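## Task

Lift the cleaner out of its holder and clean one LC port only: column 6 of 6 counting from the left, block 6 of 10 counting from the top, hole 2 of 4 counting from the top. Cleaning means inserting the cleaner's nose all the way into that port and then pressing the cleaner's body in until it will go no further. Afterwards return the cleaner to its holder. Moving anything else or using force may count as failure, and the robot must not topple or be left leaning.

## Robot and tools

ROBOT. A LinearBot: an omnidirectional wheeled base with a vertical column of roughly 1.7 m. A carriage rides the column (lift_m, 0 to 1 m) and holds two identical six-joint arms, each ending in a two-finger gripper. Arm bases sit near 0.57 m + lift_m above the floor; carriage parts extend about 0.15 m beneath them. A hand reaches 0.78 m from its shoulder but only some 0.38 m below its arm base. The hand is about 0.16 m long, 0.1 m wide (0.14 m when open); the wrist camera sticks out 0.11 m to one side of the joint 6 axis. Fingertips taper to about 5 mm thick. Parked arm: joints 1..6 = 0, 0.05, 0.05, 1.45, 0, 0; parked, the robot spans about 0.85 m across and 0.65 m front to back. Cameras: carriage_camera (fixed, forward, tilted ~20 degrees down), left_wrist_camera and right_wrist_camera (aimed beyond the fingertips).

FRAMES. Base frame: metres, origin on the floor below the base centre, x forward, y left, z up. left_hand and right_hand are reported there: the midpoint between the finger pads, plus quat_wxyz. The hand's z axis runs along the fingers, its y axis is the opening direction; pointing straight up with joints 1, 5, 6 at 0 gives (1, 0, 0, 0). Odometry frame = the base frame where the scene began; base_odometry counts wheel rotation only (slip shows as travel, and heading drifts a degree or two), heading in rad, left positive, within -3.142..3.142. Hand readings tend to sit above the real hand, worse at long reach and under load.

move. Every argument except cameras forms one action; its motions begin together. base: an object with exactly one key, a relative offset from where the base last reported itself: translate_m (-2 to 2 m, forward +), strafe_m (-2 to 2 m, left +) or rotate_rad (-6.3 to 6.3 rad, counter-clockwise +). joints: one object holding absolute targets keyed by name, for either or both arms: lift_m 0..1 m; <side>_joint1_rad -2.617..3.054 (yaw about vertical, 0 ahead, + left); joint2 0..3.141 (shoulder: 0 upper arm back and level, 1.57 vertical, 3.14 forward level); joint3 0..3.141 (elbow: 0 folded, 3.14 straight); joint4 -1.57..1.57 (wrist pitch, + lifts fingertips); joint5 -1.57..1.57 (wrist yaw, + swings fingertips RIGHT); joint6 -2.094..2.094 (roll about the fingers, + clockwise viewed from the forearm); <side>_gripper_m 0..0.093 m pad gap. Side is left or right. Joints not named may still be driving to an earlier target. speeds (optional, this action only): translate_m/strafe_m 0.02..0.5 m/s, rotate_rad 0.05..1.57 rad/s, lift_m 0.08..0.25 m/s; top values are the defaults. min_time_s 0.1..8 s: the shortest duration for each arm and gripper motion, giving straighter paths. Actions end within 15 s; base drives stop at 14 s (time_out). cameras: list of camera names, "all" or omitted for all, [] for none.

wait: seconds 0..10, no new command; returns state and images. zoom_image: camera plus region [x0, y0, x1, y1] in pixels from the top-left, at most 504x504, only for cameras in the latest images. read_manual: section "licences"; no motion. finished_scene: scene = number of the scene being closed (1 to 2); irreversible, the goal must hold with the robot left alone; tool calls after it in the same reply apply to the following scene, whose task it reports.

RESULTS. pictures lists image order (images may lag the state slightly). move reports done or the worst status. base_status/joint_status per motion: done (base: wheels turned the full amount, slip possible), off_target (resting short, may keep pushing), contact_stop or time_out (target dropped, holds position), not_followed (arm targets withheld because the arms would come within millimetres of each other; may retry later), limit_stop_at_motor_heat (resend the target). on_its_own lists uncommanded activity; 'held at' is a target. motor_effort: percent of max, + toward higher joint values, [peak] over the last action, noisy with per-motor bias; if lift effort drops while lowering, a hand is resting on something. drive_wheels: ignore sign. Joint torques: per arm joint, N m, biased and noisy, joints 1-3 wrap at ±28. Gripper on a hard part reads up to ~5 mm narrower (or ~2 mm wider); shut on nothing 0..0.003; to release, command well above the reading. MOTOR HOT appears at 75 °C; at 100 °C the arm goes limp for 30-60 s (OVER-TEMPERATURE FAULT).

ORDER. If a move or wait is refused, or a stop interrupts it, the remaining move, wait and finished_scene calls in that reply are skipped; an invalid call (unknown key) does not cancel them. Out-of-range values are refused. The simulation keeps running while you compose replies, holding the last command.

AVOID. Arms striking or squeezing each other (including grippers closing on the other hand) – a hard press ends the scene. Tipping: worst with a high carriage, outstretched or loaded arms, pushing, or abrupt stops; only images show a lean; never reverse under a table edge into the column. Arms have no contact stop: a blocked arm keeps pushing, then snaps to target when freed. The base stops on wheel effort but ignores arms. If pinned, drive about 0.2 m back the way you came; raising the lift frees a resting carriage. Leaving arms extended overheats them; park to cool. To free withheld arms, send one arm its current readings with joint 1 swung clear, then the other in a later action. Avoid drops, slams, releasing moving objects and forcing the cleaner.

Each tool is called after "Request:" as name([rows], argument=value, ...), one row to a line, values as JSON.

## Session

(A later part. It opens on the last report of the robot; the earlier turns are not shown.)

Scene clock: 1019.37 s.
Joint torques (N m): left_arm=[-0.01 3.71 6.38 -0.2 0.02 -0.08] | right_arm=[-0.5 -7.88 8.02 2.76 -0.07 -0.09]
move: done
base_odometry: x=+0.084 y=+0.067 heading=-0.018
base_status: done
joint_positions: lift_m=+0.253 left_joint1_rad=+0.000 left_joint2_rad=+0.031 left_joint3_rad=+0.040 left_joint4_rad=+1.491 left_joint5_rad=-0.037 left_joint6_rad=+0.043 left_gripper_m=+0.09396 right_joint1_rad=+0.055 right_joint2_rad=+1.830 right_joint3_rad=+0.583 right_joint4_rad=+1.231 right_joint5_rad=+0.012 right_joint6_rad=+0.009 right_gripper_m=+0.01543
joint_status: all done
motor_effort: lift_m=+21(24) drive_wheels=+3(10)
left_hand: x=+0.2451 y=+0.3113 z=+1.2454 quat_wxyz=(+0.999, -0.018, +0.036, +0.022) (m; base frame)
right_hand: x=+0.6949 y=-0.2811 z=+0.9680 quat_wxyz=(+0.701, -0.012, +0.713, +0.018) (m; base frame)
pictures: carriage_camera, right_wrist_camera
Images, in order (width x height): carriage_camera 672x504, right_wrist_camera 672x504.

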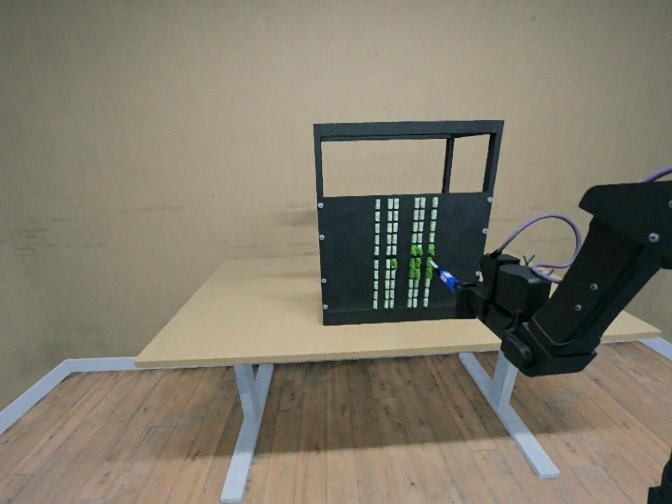

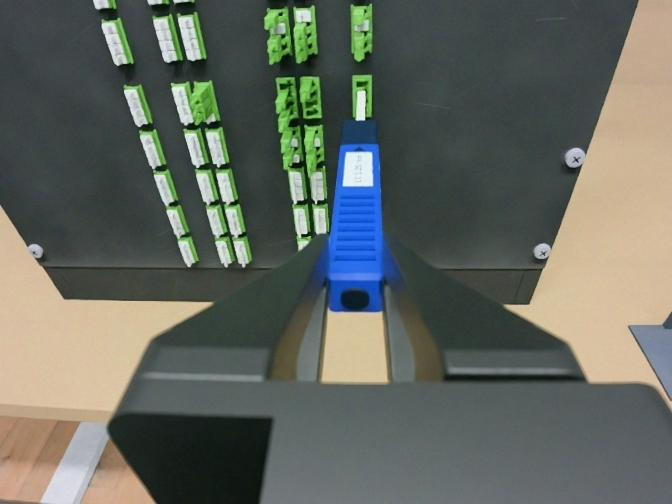

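Request:
move(base={"strafe_m": 0.001}, joints={"lift_m": 0.2515}, speeds={"strafe_m": 0.03}, cameras=["right_wrist_camera"])

Request:
zoom_image(camera="right_wrist_camera", region=[350, 74, 380, 104])

Scene clock: 1029.13 s.
Joint torques (N m): left_arm=[-0.01 3.63 6.31 -0.23 0.02 -0.09] | right_arm=[-0.69 -7.94 8.01 2.76 -0.08 -0.09]
move: done
base_odometry: x=+0.084 y=+0.068 heading=-0.018
base_status: done
joint_positions: lift_m=+0.252 left_joint1_rad=+0.000 left_joint2_rad=+0.031 left_joint3_rad=+0.040 left_joint4_rad=+1.491 left_joint5_rad=-0.038 left_joint6_rad=+0.043 left_gripper_m=+0.09396 right_joint1_rad=+0.057 right_joint2_rad=+1.830 right_joint3_rad=+0.583 right_joint4_rad=+1.231 right_joint5_rad=+0.013 right_joint6_rad=+0.009 right_gripper_m=+0.01543
joint_status: all done
motor_effort: lift_m=+18(21) drive_wheels=+2(5)
left_hand: x=+0.2451 y=+0.3113 z=+1.2440 quat_wxyz=(+0.999, -0.018, +0.036, +0.022) (m; base frame)
right_hand: x=+0.6949 y=-0.2805 z=+0.9665 quat_wxyz=(+0.701, -0.012, +0.713, +0.018) (m; base frame)
pictures: right_wrist_camera
Images, in order (width x height): right_wrist_camera 672x504.

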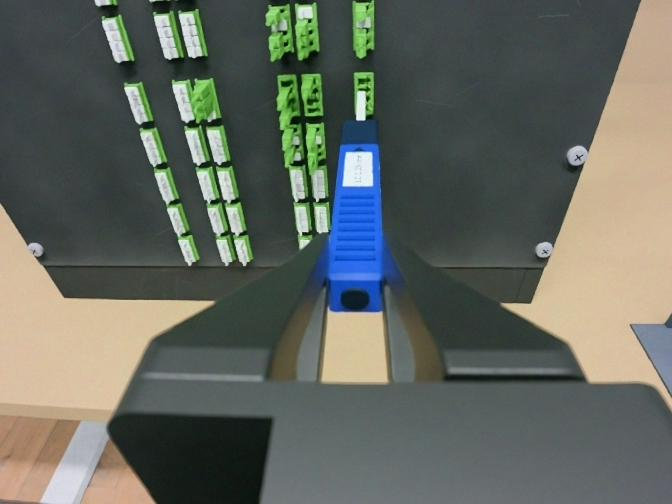

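Scaled by 16.800 from the camera's 672x504 image, which has a finer 960x720 frame.

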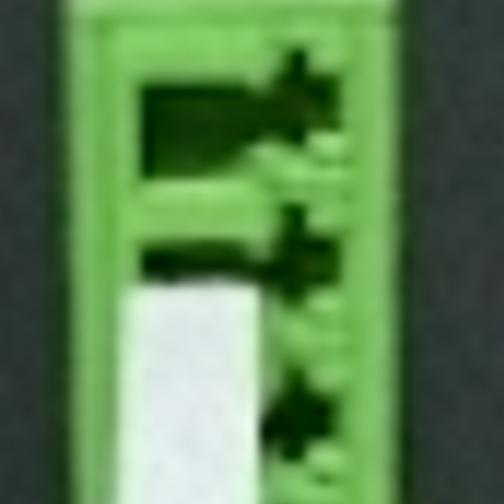

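Request:
move(base={"translate_m": 0.004}, speeds={"translate_m": 0.02}, cameras=["right_wrist_camera", "carriage_camera"])

Request:
zoom_image(camera="right_wrist_camera", region=[350, 74, 380, 104])

Request:
zoom_image(camera="carriage_camera", region=[420, 250, 450, 280])

Scene clock: 1033.90 s.
Joint torques (N m): left_arm=[0.01 3.73 6.31 -0.24 0.02 -0.1] | right_arm=[-0.72 -7.92 8.01 2.75 -0.08 -0.1]
move: done
base_odometry: x=+0.088 y=+0.068 heading=-0.018
base_status: done
joint_positions: lift_m=+0.252 left_joint1_rad=+0.000 left_joint2_rad=+0.031 left_joint3_rad=+0.040 left_joint4_rad=+1.491 left_joint5_rad=-0.037 left_joint6_rad=+0.043 left_gripper_m=+0.09396 right_joint1_rad=+0.057 right_joint2_rad=+1.830 right_joint3_rad=+0.583 right_joint4_rad=+1.231 right_joint5_rad=+0.013 right_joint6_rad=+0.009 right_gripper_m=+0.01543
joint_status: not commanded
motor_effort: lift_m=+21(22) drive_wheels=+0(10)
left_hand: x=+0.2451 y=+0.3113 z=+1.2440 quat_wxyz=(+0.999, -0.018, +0.036, +0.022) (m; base frame)
right_hand: x=+0.6949 y=-0.2805 z=+0.9666 quat_wxyz=(+0.701, -0.012, +0.713, +0.018) (m; base frame)
pictures: carriage_camera, right_wrist_camera
Images, in order (width x height): carriage_camera 672x504, right_wrist_camera 672x504.

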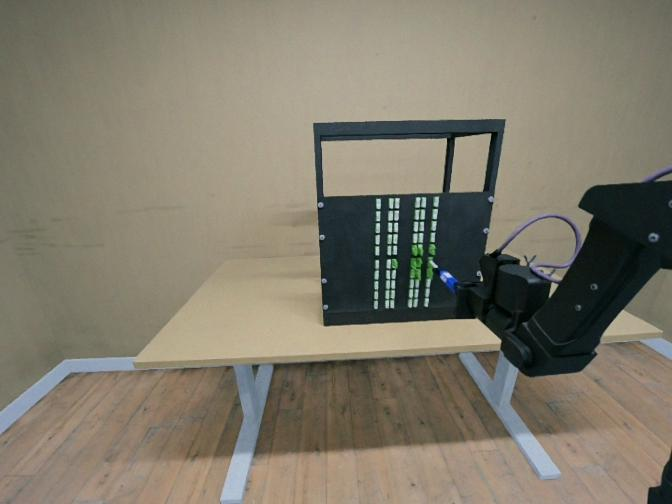

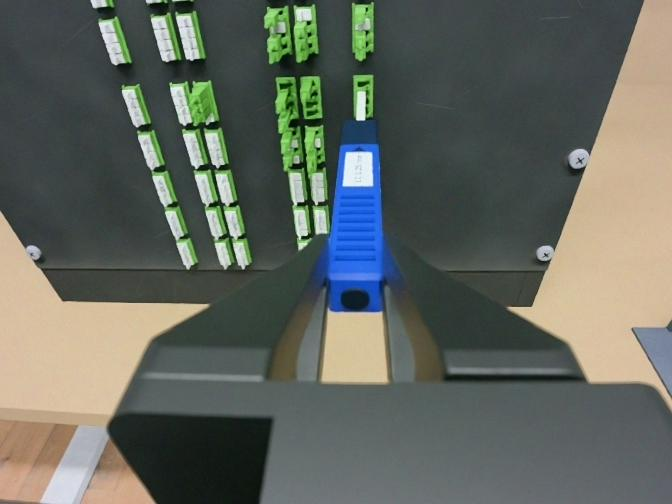

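Scaled by 16.800 from the camera's 672x504 image, which has a finer 960x720 frame.

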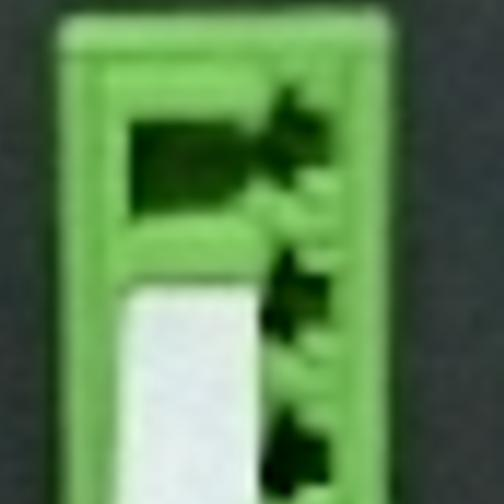

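Scaled by 16.800 from the camera's 672x504 image, which has a finer 960x720 frame.

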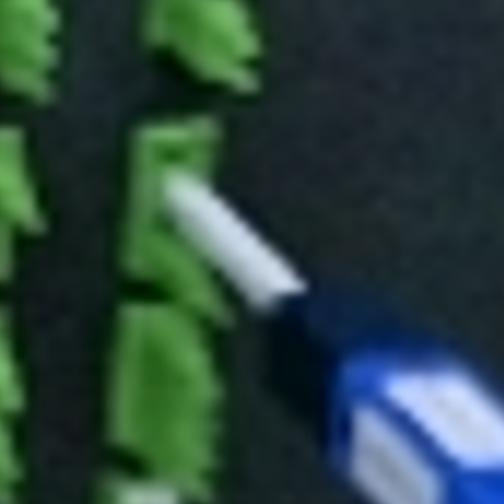

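Request:
move(base={"translate_m": 0.002}, speeds={"translate_m": 0.02}, cameras=["right_wrist_camera"])

Request:
zoom_image(camera="right_wrist_camera", region=[350, 74, 380, 104])

Request:
move(base={"translate_m": 0.002}, speeds={"translate_m": 0.02}, cameras=["right_wrist_camera"])

Request:
zoom_image(camera="right_wrist_camera", region=[350, 74, 380, 104])

Request:
zoom_image(camera="right_wrist_camera", region=[330, 60, 400, 130])

Scene clock: 1039.30 s.
Joint torques (N m): left_arm=[0.01 3.67 6.39 -0.23 0.03 -0.09] | right_arm=[-0.65 -7.94 8.03 2.81 -0.09 -0.09]
move: done
base_odometry: x=+0.090 y=+0.068 heading=-0.019
base_status: done
joint_positions: lift_m=+0.252 left_joint1_rad=+0.000 left_joint2_rad=+0.031 left_joint3_rad=+0.040 left_joint4_rad=+1.491 left_joint5_rad=-0.037 left_joint6_rad=+0.043 left_gripper_m=+0.09396 right_joint1_rad=+0.057 right_joint2_rad=+1.830 right_joint3_rad=+0.583 right_joint4_rad=+1.227 right_joint5_rad=+0.013 right_joint6_rad=+0.009 right_gripper_m=+0.01543
joint_status: not commanded
motor_effort: lift_m=+18(22) drive_wheels=+3(8)
left_hand: x=+0.2451 y=+0.3113 z=+1.2440 quat_wxyz=(+0.999, -0.018, +0.036, +0.022) (m; base frame)
right_hand: x=+0.6949 y=-0.2805 z=+0.9656 quat_wxyz=(+0.700, -0.013, +0.714, +0.018) (m; base frame)
pictures: right_wrist_camera
Images, in order (width x height): right_wrist_camera 672x504.

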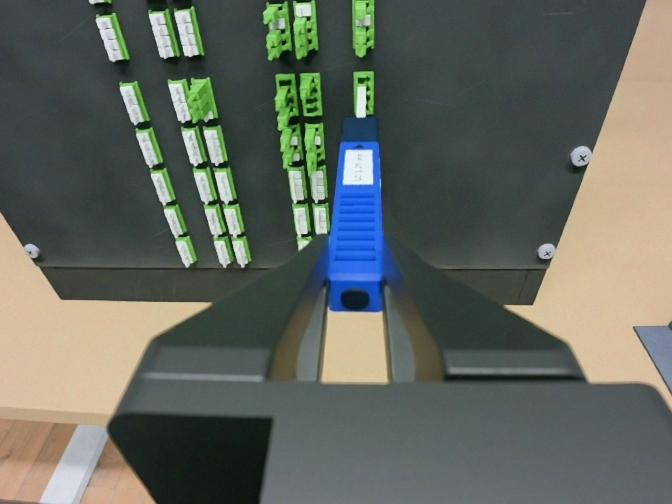

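Scaled by 16.800 from the camera's 672x504 image, which has a finer 960x720 frame.

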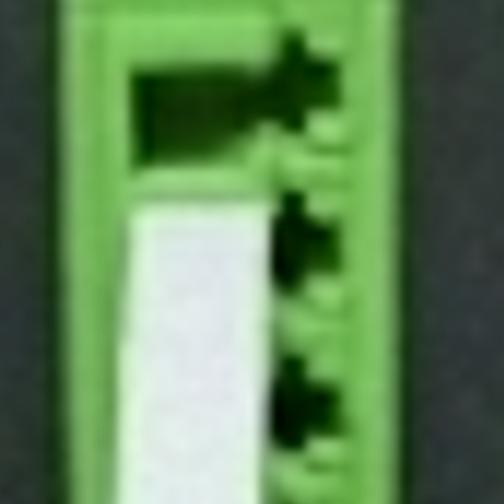

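Scene clock: 1039.90 s.
Joint torques (N m): left_arm=[-0.08 3.59 6.43 -0.25 0.03 -0.09] | right_arm=[-0.66 -7.94 8.02 2.81 -0.08 -0.09]
move: done
base_odometry: x=+0.092 y=+0.068 heading=-0.019
base_status: done
joint_positions: lift_m=+0.252 left_joint1_rad=+0.000 left_joint2_rad=+0.031 left_joint3_rad=+0.040 left_joint4_rad=+1.491 left_joint5_rad=-0.038 left_joint6_rad=+0.043 left_gripper_m=+0.09396 right_joint1_rad=+0.057 right_joint2_rad=+1.830 right_joint3_rad=+0.583 right_joint4_rad=+1.226 right_joint5_rad=+0.013 right_joint6_rad=+0.009 right_gripper_m=+0.01543
joint_status: not commanded
motor_effort: lift_m=+20(21) drive_wheels=+2(9)
left_hand: x=+0.2452 y=+0.3113 z=+1.2440 quat_wxyz=(+0.999, -0.018, +0.036, +0.022) (m; base frame)
right_hand: x=+0.6949 y=-0.2805 z=+0.9654 quat_wxyz=(+0.700, -0.013, +0.714, +0.018) (m; base frame)
pictures: right_wrist_camera
Images, in order (width x height): right_wrist_camera 672x504.

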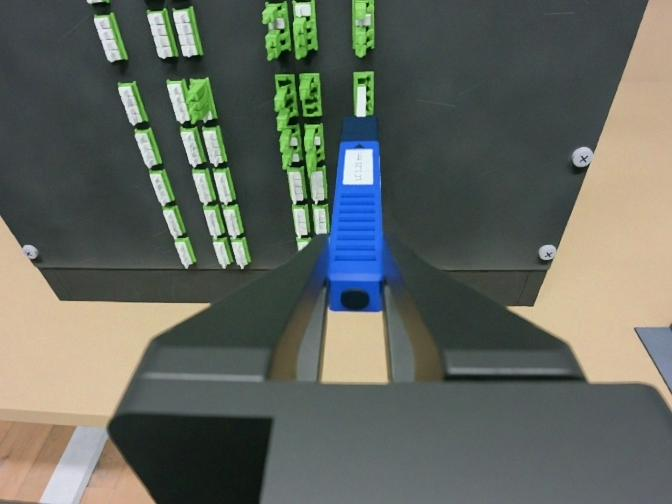

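Scaled by 16.800 from the camera's 672x504 image, which has a finer 960x720 frame.

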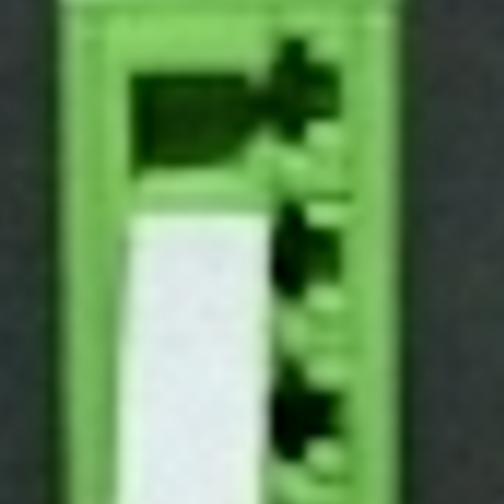

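Scaled by 7.200 from the camera's 672x504 image, which has a finer 960x720 frame.

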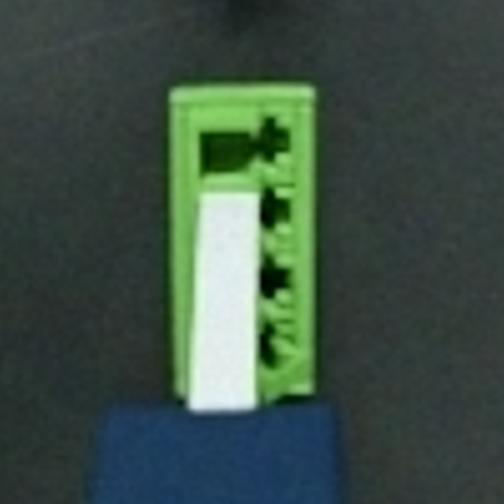

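Request:
move(joints={"lift_m": 0.2527}, cameras=["right_wrist_camera"])

Request:
zoom_image(camera="right_wrist_camera", region=[350, 74, 380, 104])

Request:
zoom_image(camera="right_wrist_camera", region=[330, 60, 400, 130])

Scene clock: 1076.77 s.
Joint torques (N m): left_arm=[0.02 3.7 6.35 -0.24 0.02 -0.08] | right_arm=[-0.68 -7.92 8.02 2.82 -0.08 -0.09]
move: done
base_odometry: x=+0.092 y=+0.068 heading=-0.019
base_status: not commanded
joint_positions: lift_m=+0.252 left_joint1_rad=+0.000 left_joint2_rad=+0.031 left_joint3_rad=+0.040 left_joint4_rad=+1.491 left_joint5_rad=-0.037 left_joint6_rad=+0.043 left_gripper_m=+0.09396 right_joint1_rad=+0.057 right_joint2_rad=+1.830 right_joint3_rad=+0.583 right_joint4_rad=+1.226 right_joint5_rad=+0.013 right_joint6_rad=+0.009 right_gripper_m=+0.01543
joint_status: all done
motor_effort: lift_m=+26(27) drive_wheels=+2(4)
left_hand: x=+0.2452 y=+0.3113 z=+1.2446 quat_wxyz=(+0.999, -0.018, +0.036, +0.022) (m; base frame)
right_hand: x=+0.6949 y=-0.2805 z=+0.9659 quat_wxyz=(+0.700, -0.013, +0.714, +0.018) (m; base frame)
pictures: right_wrist_camera
Images, in order (width x height): right_wrist_camera 672x504.

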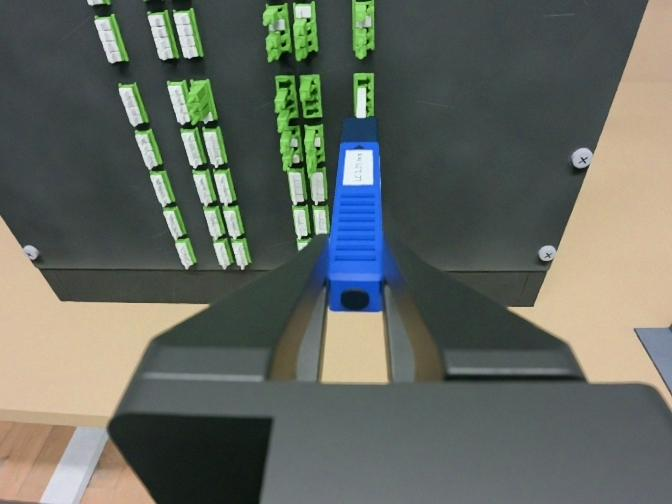

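Scaled by 16.800 from the camera's 672x504 image, which has a finer 960x720 frame.

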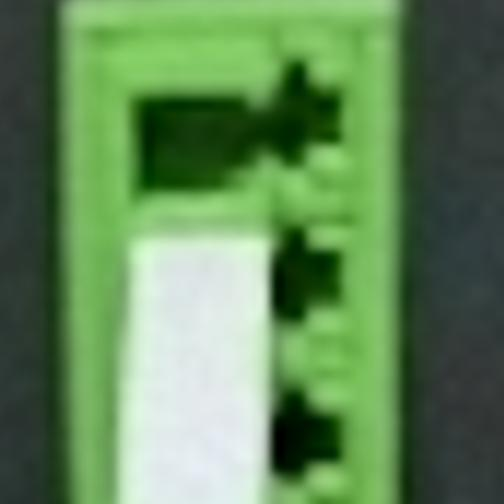

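Scaled by 7.200 from the camera's 672x504 image, which has a finer 960x720 frame.

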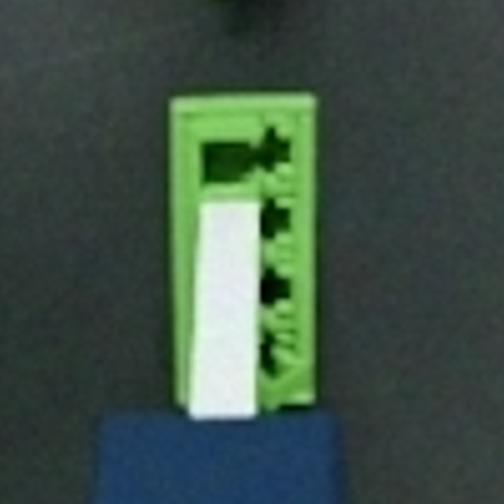

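Request:
move(joints={"lift_m": 0.2545}, cameras=["right_wrist_camera"])

Request:
zoom_image(camera="right_wrist_camera", region=[350, 74, 380, 104])

Request:
zoom_image(camera="right_wrist_camera", region=[330, 60, 400, 130])

Scene clock: 1080.80 s.
Joint torques (N m): left_arm=[-0.03 3.69 6.3 -0.22 0.02 -0.08] | right_arm=[-0.68 -7.9 7.99 2.81 -0.08 -0.09]
move: done
base_odometry: x=+0.092 y=+0.068 heading=-0.019
base_status: not commanded
joint_positions: lift_m=+0.254 left_joint1_rad=+0.000 left_joint2_rad=+0.031 left_joint3_rad=+0.040 left_joint4_rad=+1.491 left_joint5_rad=-0.037 left_joint6_rad=+0.043 left_gripper_m=+0.09396 right_joint1_rad=+0.057 right_joint2_rad=+1.830 right_joint3_rad=+0.583 right_joint4_rad=+1.226 right_joint5_rad=+0.013 right_joint6_rad=+0.009 right_gripper_m=+0.01543
joint_status: all done
motor_effort: lift_m=+26(28) drive_wheels=+3(4)
left_hand: x=+0.2452 y=+0.3113 z=+1.2463 quat_wxyz=(+0.999, -0.018, +0.036, +0.022) (m; base frame)
right_hand: x=+0.6949 y=-0.2805 z=+0.9676 quat_wxyz=(+0.699, -0.013, +0.714, +0.018) (m; base frame)
pictures: right_wrist_camera
Images, in order (width x height): right_wrist_camera 672x504.

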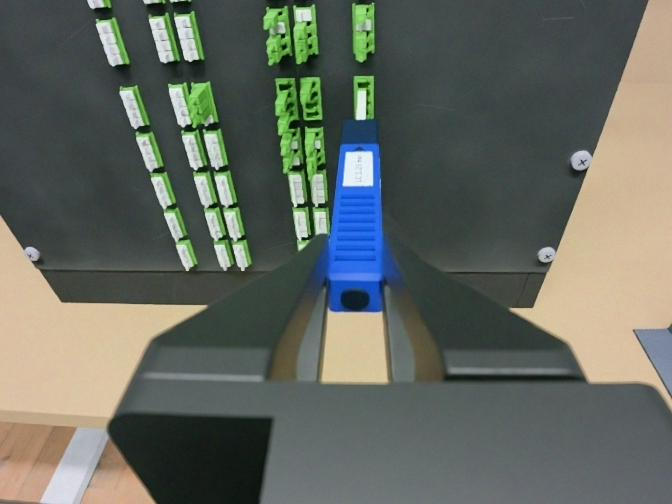

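Scaled by 16.800 from the camera's 672x504 image, which has a finer 960x720 frame.

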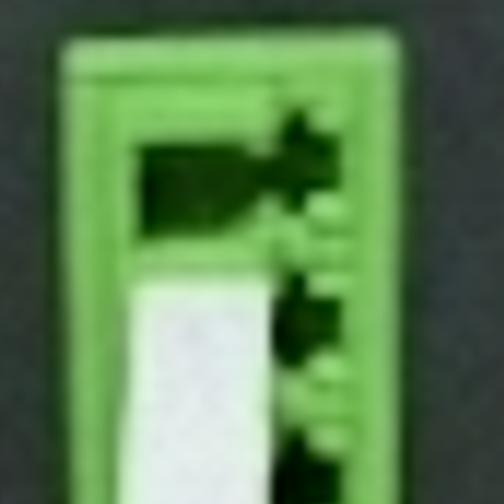

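Scaled by 7.200 from the camera's 672x504 image, which has a finer 960x720 frame.

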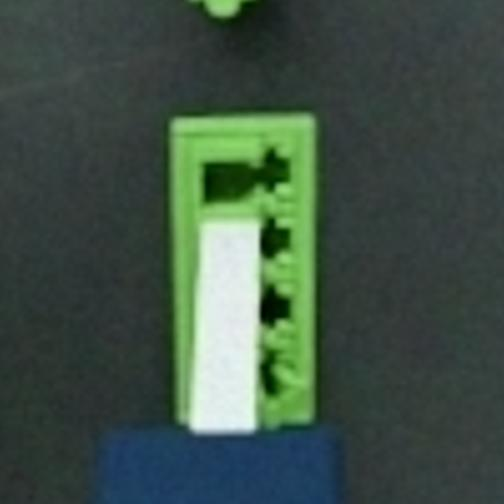

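Request:
move(base={"translate_m": 0.002}, joints={"lift_m": 0.2549}, speeds={"translate_m": 0.02}, cameras=["right_wrist_camera"])

Request:
zoom_image(camera="right_wrist_camera", region=[350, 74, 380, 104])

Request:
zoom_image(camera="right_wrist_camera", region=[330, 60, 400, 130])

Scene clock: 1084.83 s.
Joint torques (N m): left_arm=[0.06 3.66 6.28 -0.23 0.03 -0.09] | right_arm=[-0.66 -7.9 7.99 2.82 -0.08 -0.09]
move: done
base_odometry: x=+0.094 y=+0.068 heading=-0.019
base_status: done
joint_positions: lift_m=+0.255 left_joint1_rad=+0.000 left_joint2_rad=+0.031 left_joint3_rad=+0.040 left_joint4_rad=+1.491 left_joint5_rad=-0.037 left_joint6_rad=+0.043 left_gripper_m=+0.09396 right_joint1_rad=+0.057 right_joint2_rad=+1.830 right_joint3_rad=+0.583 right_joint4_rad=+1.224 right_joint5_rad=+0.013 right_joint6_rad=+0.009 right_gripper_m=+0.01543
joint_status: all done
motor_effort: lift_m=+25(29) drive_wheels=+3(10)
left_hand: x=+0.2451 y=+0.3113 z=+1.2466 quat_wxyz=(+0.999, -0.018, +0.036, +0.022) (m; base frame)
right_hand: x=+0.6949 y=-0.2805 z=+0.9675 quat_wxyz=(+0.699, -0.013, +0.715, +0.018) (m; base frame)
pictures: right_wrist_camera
Images, in order (width x height): right_wrist_camera 672x504.

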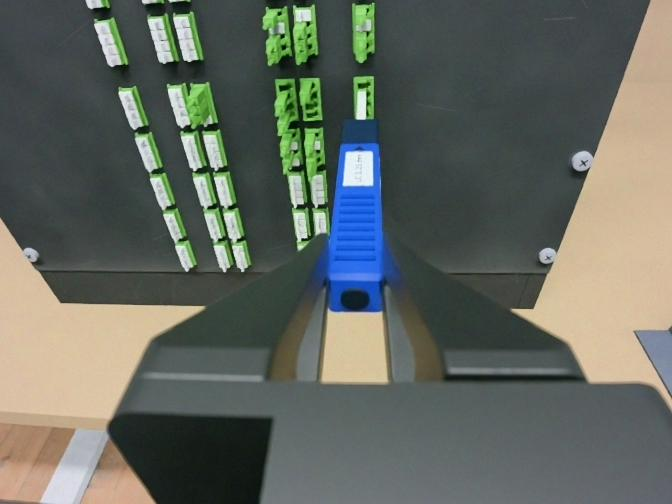

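Scaled by 16.800 from the camera's 672x504 image, which has a finer 960x720 frame.

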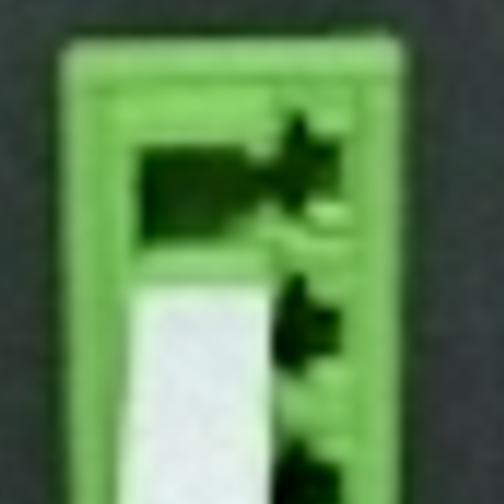

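Scaled by 7.200 from the camera's 672x504 image, which has a finer 960x720 frame.

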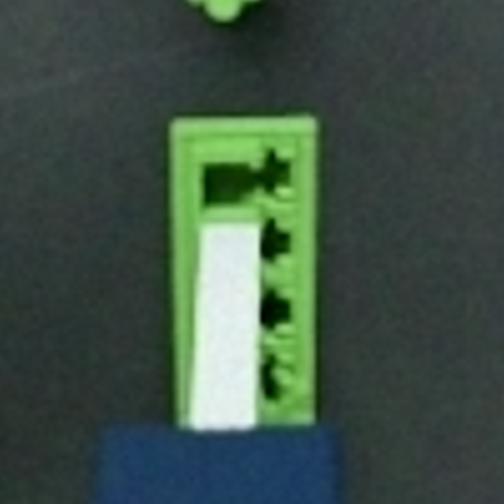

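Request:
move(base={"translate_m": 0.003}, joints={"lift_m": 0.2553, "right_joint4_rad": 1.243}, speeds={"translate_m": 0.02}, cameras=["right_wrist_camera"])

Request:
zoom_image(camera="right_wrist_camera", region=[350, 74, 380, 104])

Request:
zoom_image(camera="right_wrist_camera", region=[330, 60, 400, 130])

Scene clock: 1091.63 s.
Joint torques (N m): left_arm=[0.06 3.75 6.38 -0.26 0.03 -0.09] | right_arm=[-0.68 -7.92 8.03 2.85 -0.08 -0.09]
move: done
base_odometry: x=+0.097 y=+0.068 heading=-0.019
base_status: done
joint_positions: lift_m=+0.255 left_joint1_rad=+0.000 left_joint2_rad=+0.031 left_joint3_rad=+0.040 left_joint4_rad=+1.492 left_joint5_rad=-0.037 left_joint6_rad=+0.043 left_gripper_m=+0.09396 right_joint1_rad=+0.057 right_joint2_rad=+1.830 right_joint3_rad=+0.583 right_joint4_rad=+1.227 right_joint5_rad=+0.013 right_joint6_rad=+0.009 right_gripper_m=+0.01543
joint_status: all done
motor_effort: lift_m=+27(27) drive_wheels=+3(10)
left_hand: x=+0.2450 y=+0.3113 z=+1.2470 quat_wxyz=(+0.999, -0.018, +0.036, +0.022) (m; base frame)
right_hand: x=+0.6949 y=-0.2805 z=+0.9684 quat_wxyz=(+0.700, -0.013, +0.714, +0.018) (m; base frame)
pictures: right_wrist_camera
Images, in order (width x height): right_wrist_camera 672x504.

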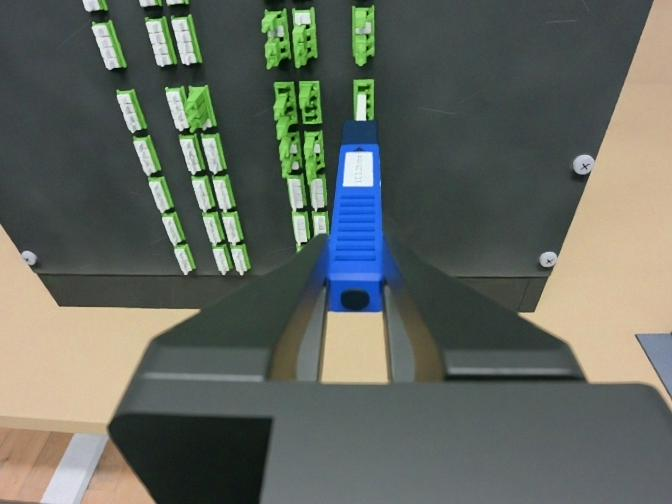

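Scaled by 16.800 from the camera's 672x504 image, which has a finer 960x720 frame.

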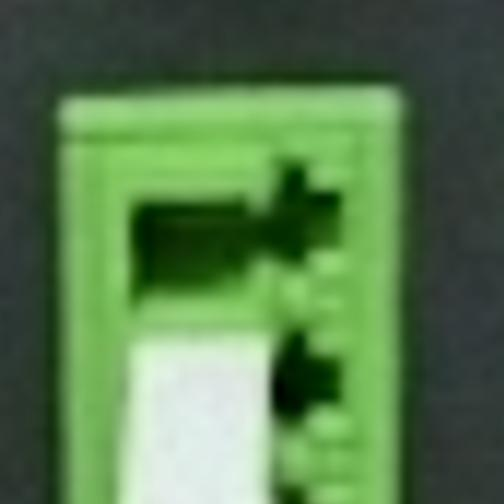

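Scaled by 7.200 from the camera's 672x504 image, which has a finer 960x720 frame.

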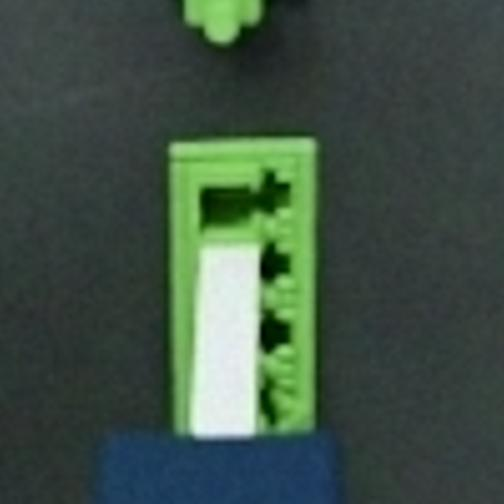

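Request:
move(base={"translate_m": 0.003}, speeds={"translate_m": 0.02}, cameras=["right_wrist_camera"])

Request:
zoom_image(camera="right_wrist_camera", region=[330, 60, 400, 130])

Request:
move(base={"translate_m": 0.003}, speeds={"translate_m": 0.02}, cameras=["right_wrist_camera"])

Request:
zoom_image(camera="right_wrist_camera", region=[330, 60, 400, 130])

Scene clock: 1095.67 s.
Joint torques (N m): left_arm=[-0.02 3.63 6.35 -0.22 0.01 -0.09] | right_arm=[-0.66 -7.97 8.31 2.96 -0.08 -0.09]
move: done
base_odometry: x=+0.100 y=+0.067 heading=-0.019
base_status: done
joint_positions: lift_m=+0.255 left_joint1_rad=+0.000 left_joint2_rad=+0.031 left_joint3_rad=+0.040 left_joint4_rad=+1.491 left_joint5_rad=-0.037 left_joint6_rad=+0.043 left_gripper_m=+0.09396 right_joint1_rad=+0.057 right_joint2_rad=+1.830 right_joint3_rad=+0.580 right_joint4_rad=+1.219 right_joint5_rad=+0.013 right_joint6_rad=+0.009 right_gripper_m=+0.01543
joint_status: not commanded
motor_effort: lift_m=+26(28) drive_wheels=+4(10)
left_hand: x=+0.2452 y=+0.3113 z=+1.2470 quat_wxyz=(+0.999, -0.018, +0.036, +0.022) (m; base frame)
right_hand: x=+0.6941 y=-0.2805 z=+0.9652 quat_wxyz=(+0.696, -0.013, +0.718, +0.018) (m; base frame)
pictures: right_wrist_camera
Images, in order (width x height): right_wrist_camera 672x504.

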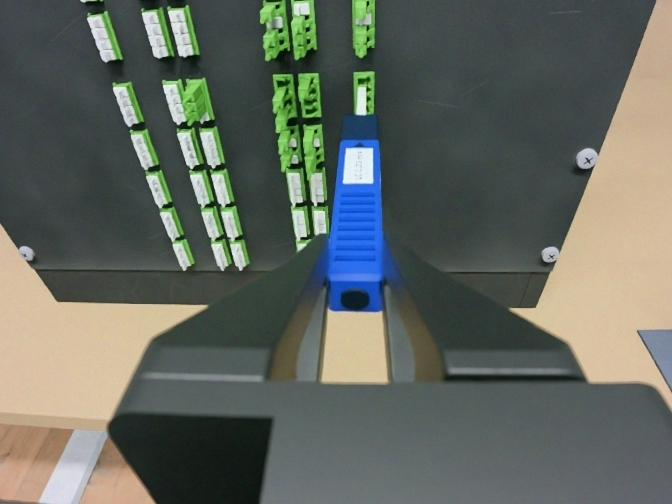

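Scaled by 7.200 from the camera's 672x504 image, which has a finer 960x720 frame.

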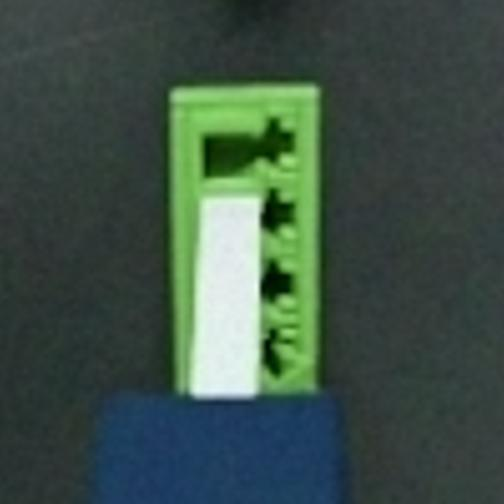

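Scene clock: 1096.30 s.
Joint torques (N m): left_arm=[-0.02 3.71 6.42 -0.24 0.03 -0.07] | right_arm=[-0.66 -7.86 9.11 3.09 -0.09 -0.09]
move: done
base_odometry: x=+0.103 y=+0.068 heading=-0.019
base_status: done
joint_positions: lift_m=+0.255 left_joint1_rad=+0.000 left_joint2_rad=+0.031 left_joint3_rad=+0.040 left_joint4_rad=+1.492 left_joint5_rad=-0.037 left_joint6_rad=+0.043 left_gripper_m=+0.09396 right_joint1_rad=+0.057 right_joint2_rad=+1.830 right_joint3_rad=+0.572 right_joint4_rad=+1.207 right_joint5_rad=+0.013 right_joint6_rad=+0.009 right_gripper_m=+0.01543
joint_status: not commanded
motor_effort: lift_m=+25(27) drive_wheels=+3(12)
left_hand: x=+0.2450 y=+0.3113 z=+1.2470 quat_wxyz=(+0.999, -0.018, +0.036, +0.022) (m; base frame)
right_hand: x=+0.6921 y=-0.2806 z=+0.9592 quat_wxyz=(+0.688, -0.013, +0.725, +0.018) (m; base frame)
pictures: right_wrist_camera
Images, in order (width x height): right_wrist_camera 672x504.

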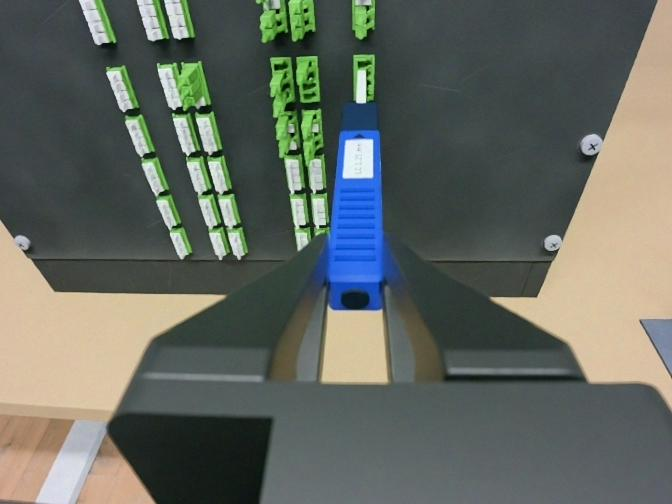

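Scaled by 7.200 from the camera's 672x504 image, which has a finer 960x720 frame.

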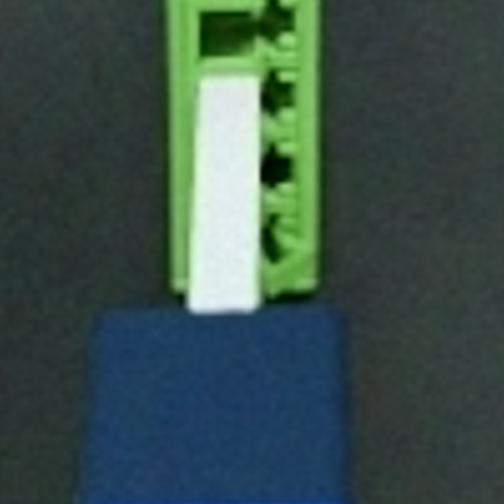

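Request:
move(base={"translate_m": -0.003}, speeds={"translate_m": 0.02}, cameras=["right_wrist_camera"])

Request:
zoom_image(camera="right_wrist_camera", region=[330, 60, 400, 130])

Scene clock: 1118.87 s.
Joint torques (N m): left_arm=[0.01 3.66 6.39 -0.24 0.02 -0.08] | right_arm=[-0.68 -7.83 9.11 2.88 -0.08 -0.09]
move: done
base_odometry: x=+0.100 y=+0.068 heading=-0.019
base_status: done
joint_positions: lift_m=+0.255 left_joint1_rad=+0.000 left_joint2_rad=+0.031 left_joint3_rad=+0.040 left_joint4_rad=+1.491 left_joint5_rad=-0.037 left_joint6_rad=+0.043 left_gripper_m=+0.09396 right_joint1_rad=+0.057 right_joint2_rad=+1.830 right_joint3_rad=+0.572 right_joint4_rad=+1.227 right_joint5_rad=+0.013 right_joint6_rad=+0.009 right_gripper_m=+0.01543
joint_status: not commanded
motor_effort: lift_m=+26(27) drive_wheels=+2(6)
left_hand: x=+0.2451 y=+0.3113 z=+1.2470 quat_wxyz=(+0.999, -0.018, +0.036, +0.022) (m; base frame)
right_hand: x=+0.6923 y=-0.2806 z=+0.9640 quat_wxyz=(+0.695, -0.013, +0.718, +0.018) (m; base frame)
pictures: right_wrist_camera
Images, in order (width x height): right_wrist_camera 672x504.

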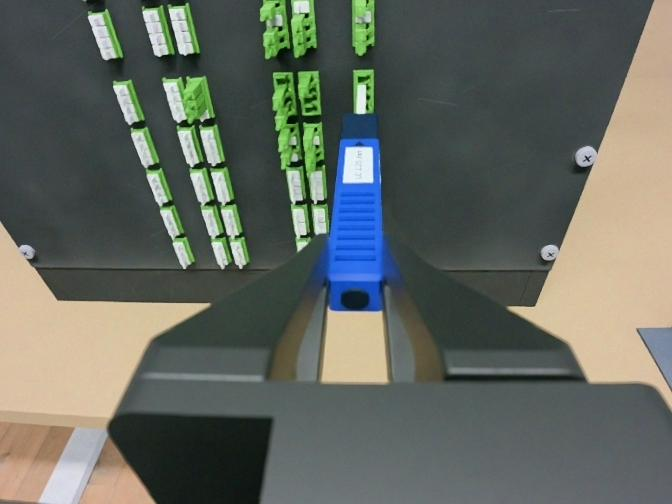

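Scaled by 7.200 from the camera's 672x504 image, which has a finer 960x720 frame.

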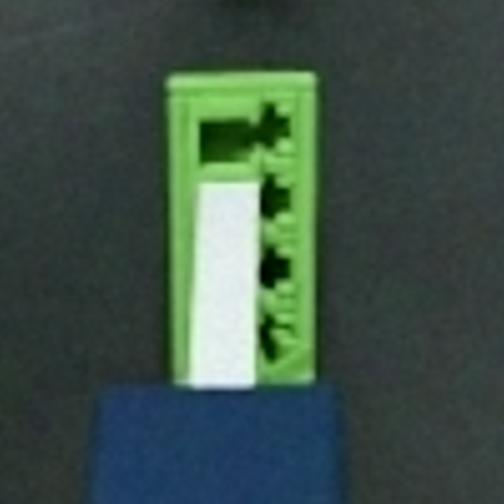

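Request:
move(joints={"right_joint3_rad": 0.606, "right_joint4_rad": 1.241}, cameras=["right_wrist_camera"])

Request:
zoom_image(camera="right_wrist_camera", region=[330, 60, 400, 130])

Scene clock: 1134.97 s.
Joint torques (N m): left_arm=[0.02 3.66 6.37 -0.23 0.02 -0.08] | right_arm=[-0.68 -7.88 9.7 2.85 -0.08 -0.1]
move: done
base_odometry: x=+0.100 y=+0.068 heading=-0.019
base_status: not commanded
joint_positions: lift_m=+0.255 left_joint1_rad=+0.000 left_joint2_rad=+0.031 left_joint3_rad=+0.040 left_joint4_rad=+1.491 left_joint5_rad=-0.037 left_joint6_rad=+0.043 left_gripper_m=+0.09396 right_joint1_rad=+0.057 right_joint2_rad=+1.830 right_joint3_rad=+0.572 right_joint4_rad=+1.227 right_joint5_rad=+0.013 right_joint6_rad=+0.009 right_gripper_m=+0.01543
joint_status: all done
motor_effort: lift_m=+27(27) drive_wheels=+2(2)
left_hand: x=+0.2451 y=+0.3113 z=+1.2470 quat_wxyz=(+0.999, -0.018, +0.036, +0.022) (m; base frame)
right_hand: x=+0.6923 y=-0.2806 z=+0.9641 quat_wxyz=(+0.696, -0.013, +0.718, +0.018) (m; base frame)
pictures: right_wrist_camera
Images, in order (width x height): right_wrist_camera 672x504.

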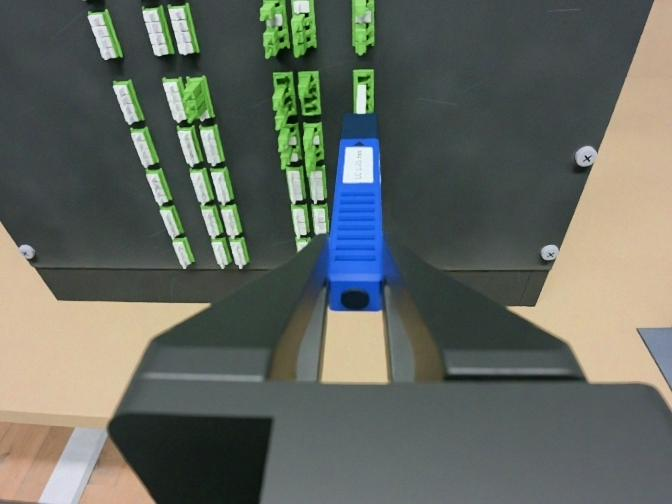

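Scaled by 7.200 from the camera's 672x504 image, which has a finer 960x720 frame.

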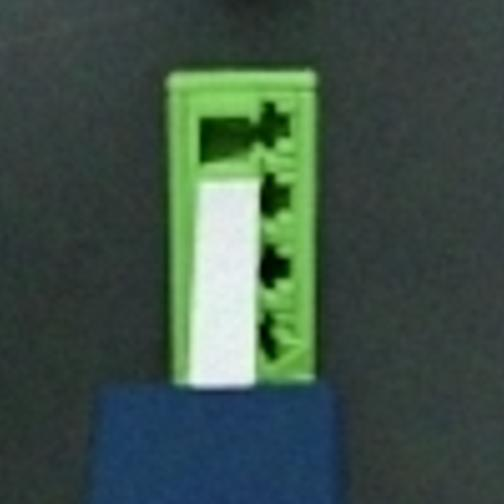

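Request:
move(base={"translate_m": -0.002}, speeds={"translate_m": 0.02}, joints={"right_joint3_rad": 0.609, "right_joint4_rad": 1.243}, cameras=["right_wrist_camera"])

Request:
zoom_image(camera="right_wrist_camera", region=[330, 60, 400, 130])

Scene clock: 1139.30 s.
Joint torques (N m): left_arm=[0.02 3.73 6.39 -0.22 0.03 -0.09] | right_arm=[-0.7 -7.92 9.99 2.82 -0.08 -0.09]
move: done
base_odometry: x=+0.098 y=+0.068 heading=-0.019
base_status: done
joint_positions: lift_m=+0.255 left_joint1_rad=+0.000 left_joint2_rad=+0.031 left_joint3_rad=+0.040 left_joint4_rad=+1.491 left_joint5_rad=-0.037 left_joint6_rad=+0.043 left_gripper_m=+0.09396 right_joint1_rad=+0.057 right_joint2_rad=+1.830 right_joint3_rad=+0.572 right_joint4_rad=+1.229 right_joint5_rad=+0.013 right_joint6_rad=+0.009 right_gripper_m=+0.01543
joint_status: all done
motor_effort: lift_m=+24(28) drive_wheels=+3(7)
left_hand: x=+0.2451 y=+0.3113 z=+1.2470 quat_wxyz=(+0.999, -0.018, +0.036, +0.022) (m; base frame)
right_hand: x=+0.6923 y=-0.2806 z=+0.9645 quat_wxyz=(+0.696, -0.013, +0.717, +0.018) (m; base frame)
pictures: right_wrist_camera
Images, in order (width x height): right_wrist_camera 672x504.

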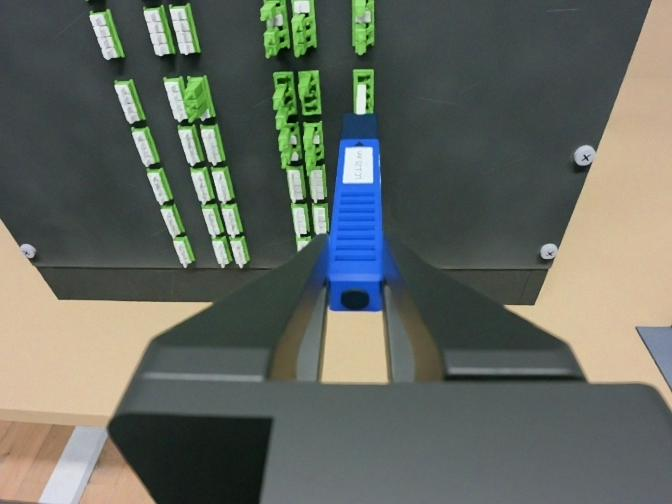

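Scaled by 7.200 from the camera's 672x504 image, which has a finer 960x720 frame.

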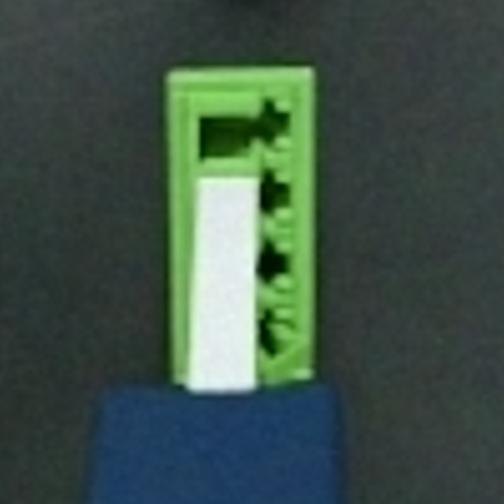

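Request:
move(joints={"lift_m": 0.2573, "right_joint4_rad": 1.246}, speeds={"lift_m": 0.08}, cameras=["right_wrist_camera"])

Request:
zoom_image(camera="right_wrist_camera", region=[330, 60, 400, 130])

Scene clock: 1145.23 s.
Joint torques (N m): left_arm=[-0.01 3.67 6.34 -0.23 0.02 -0.09] | right_arm=[-0.68 -7.86 9.95 2.84 -0.08 -0.09]
move: done
base_odometry: x=+0.098 y=+0.068 heading=-0.019
base_status: not commanded
joint_positions: lift_m=+0.257 left_joint1_rad=+0.000 left_joint2_rad=+0.031 left_joint3_rad=+0.040 left_joint4_rad=+1.491 left_joint5_rad=-0.037 left_joint6_rad=+0.043 left_gripper_m=+0.09396 right_joint1_rad=+0.057 right_joint2_rad=+1.830 right_joint3_rad=+0.572 right_joint4_rad=+1.232 right_joint5_rad=+0.013 right_joint6_rad=+0.009 right_gripper_m=+0.01543
joint_status: all done
motor_effort: lift_m=+24(30) drive_wheels=+3(4)
left_hand: x=+0.2451 y=+0.3113 z=+1.2491 quat_wxyz=(+0.999, -0.018, +0.036, +0.022) (m; base frame)
right_hand: x=+0.6923 y=-0.2806 z=+0.9674 quat_wxyz=(+0.697, -0.013, +0.716, +0.018) (m; base frame)
pictures: right_wrist_camera
Images, in order (width x height): right_wrist_camera 672x504.

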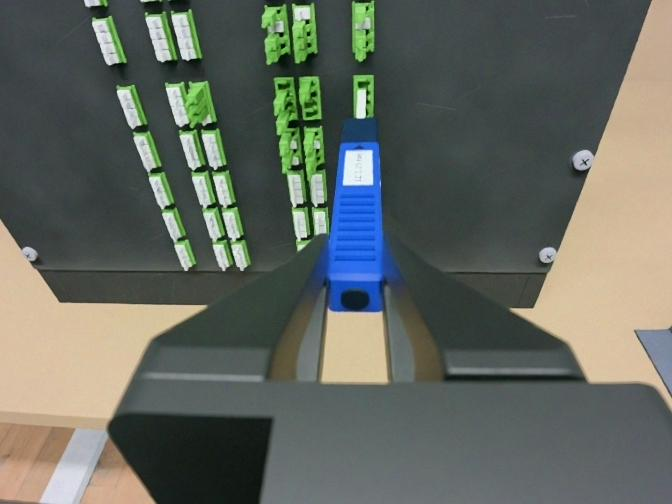

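Scaled by 7.200 from the camera's 672x504 image, which has a finer 960x720 frame.

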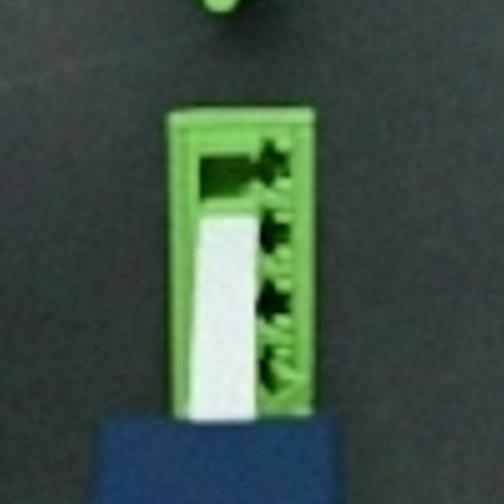

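Request:
move(joints={"lift_m": 0.2585, "right_joint4_rad": 1.253}, speeds={"lift_m": 0.08}, cameras=["right_wrist_camera"])

Request:
zoom_image(camera="right_wrist_camera", region=[330, 60, 400, 130])

Scene clock: 1148.80 s.
Joint torques (N m): left_arm=[0.01 3.63 6.3 -0.23 0.03 -0.09] | right_arm=[-0.68 -7.84 9.98 2.89 -0.08 -0.09]
move: done
base_odometry: x=+0.098 y=+0.068 heading=-0.019
base_status: not commanded
joint_positions: lift_m=+0.258 left_joint1_rad=+0.000 left_joint2_rad=+0.031 left_joint3_rad=+0.040 left_joint4_rad=+1.491 left_joint5_rad=-0.037 left_joint6_rad=+0.043 left_gripper_m=+0.09396 right_joint1_rad=+0.057 right_joint2_rad=+1.830 right_joint3_rad=+0.572 right_joint4_rad=+1.235 right_joint5_rad=+0.013 right_joint6_rad=+0.009 right_gripper_m=+0.01543
joint_status: all done
motor_effort: lift_m=+26(29) drive_wheels=+2(3)
left_hand: x=+0.2450 y=+0.3113 z=+1.2504 quat_wxyz=(+0.999, -0.018, +0.036, +0.022) (m; base frame)
right_hand: x=+0.6924 y=-0.2806 z=+0.9692 quat_wxyz=(+0.698, -0.013, +0.715, +0.018) (m; base frame)
pictures: right_wrist_camera
Images, in order (width x height): right_wrist_camera 672x504.

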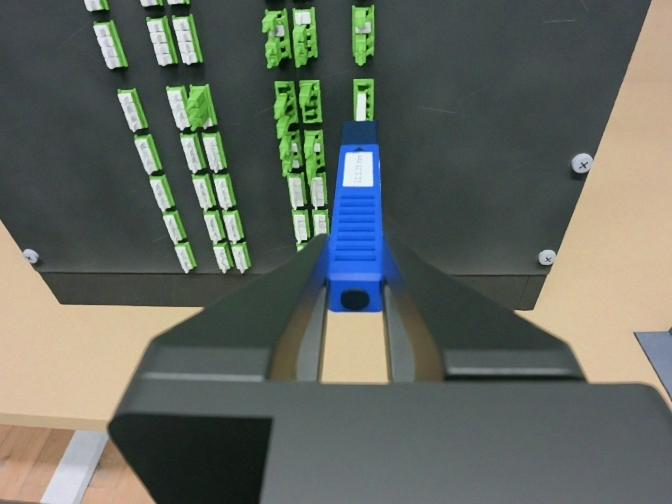

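Scaled by 7.200 from the camera's 672x504 image, which has a finer 960x720 frame.

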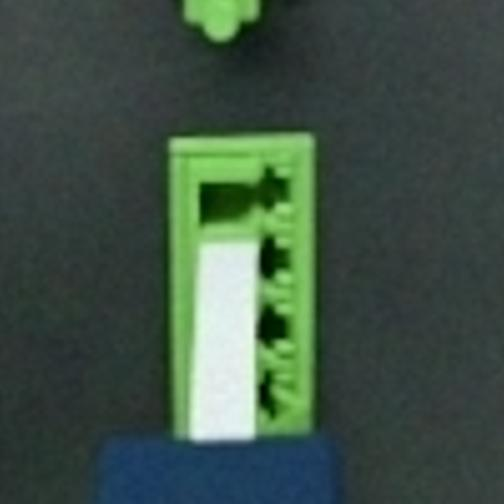

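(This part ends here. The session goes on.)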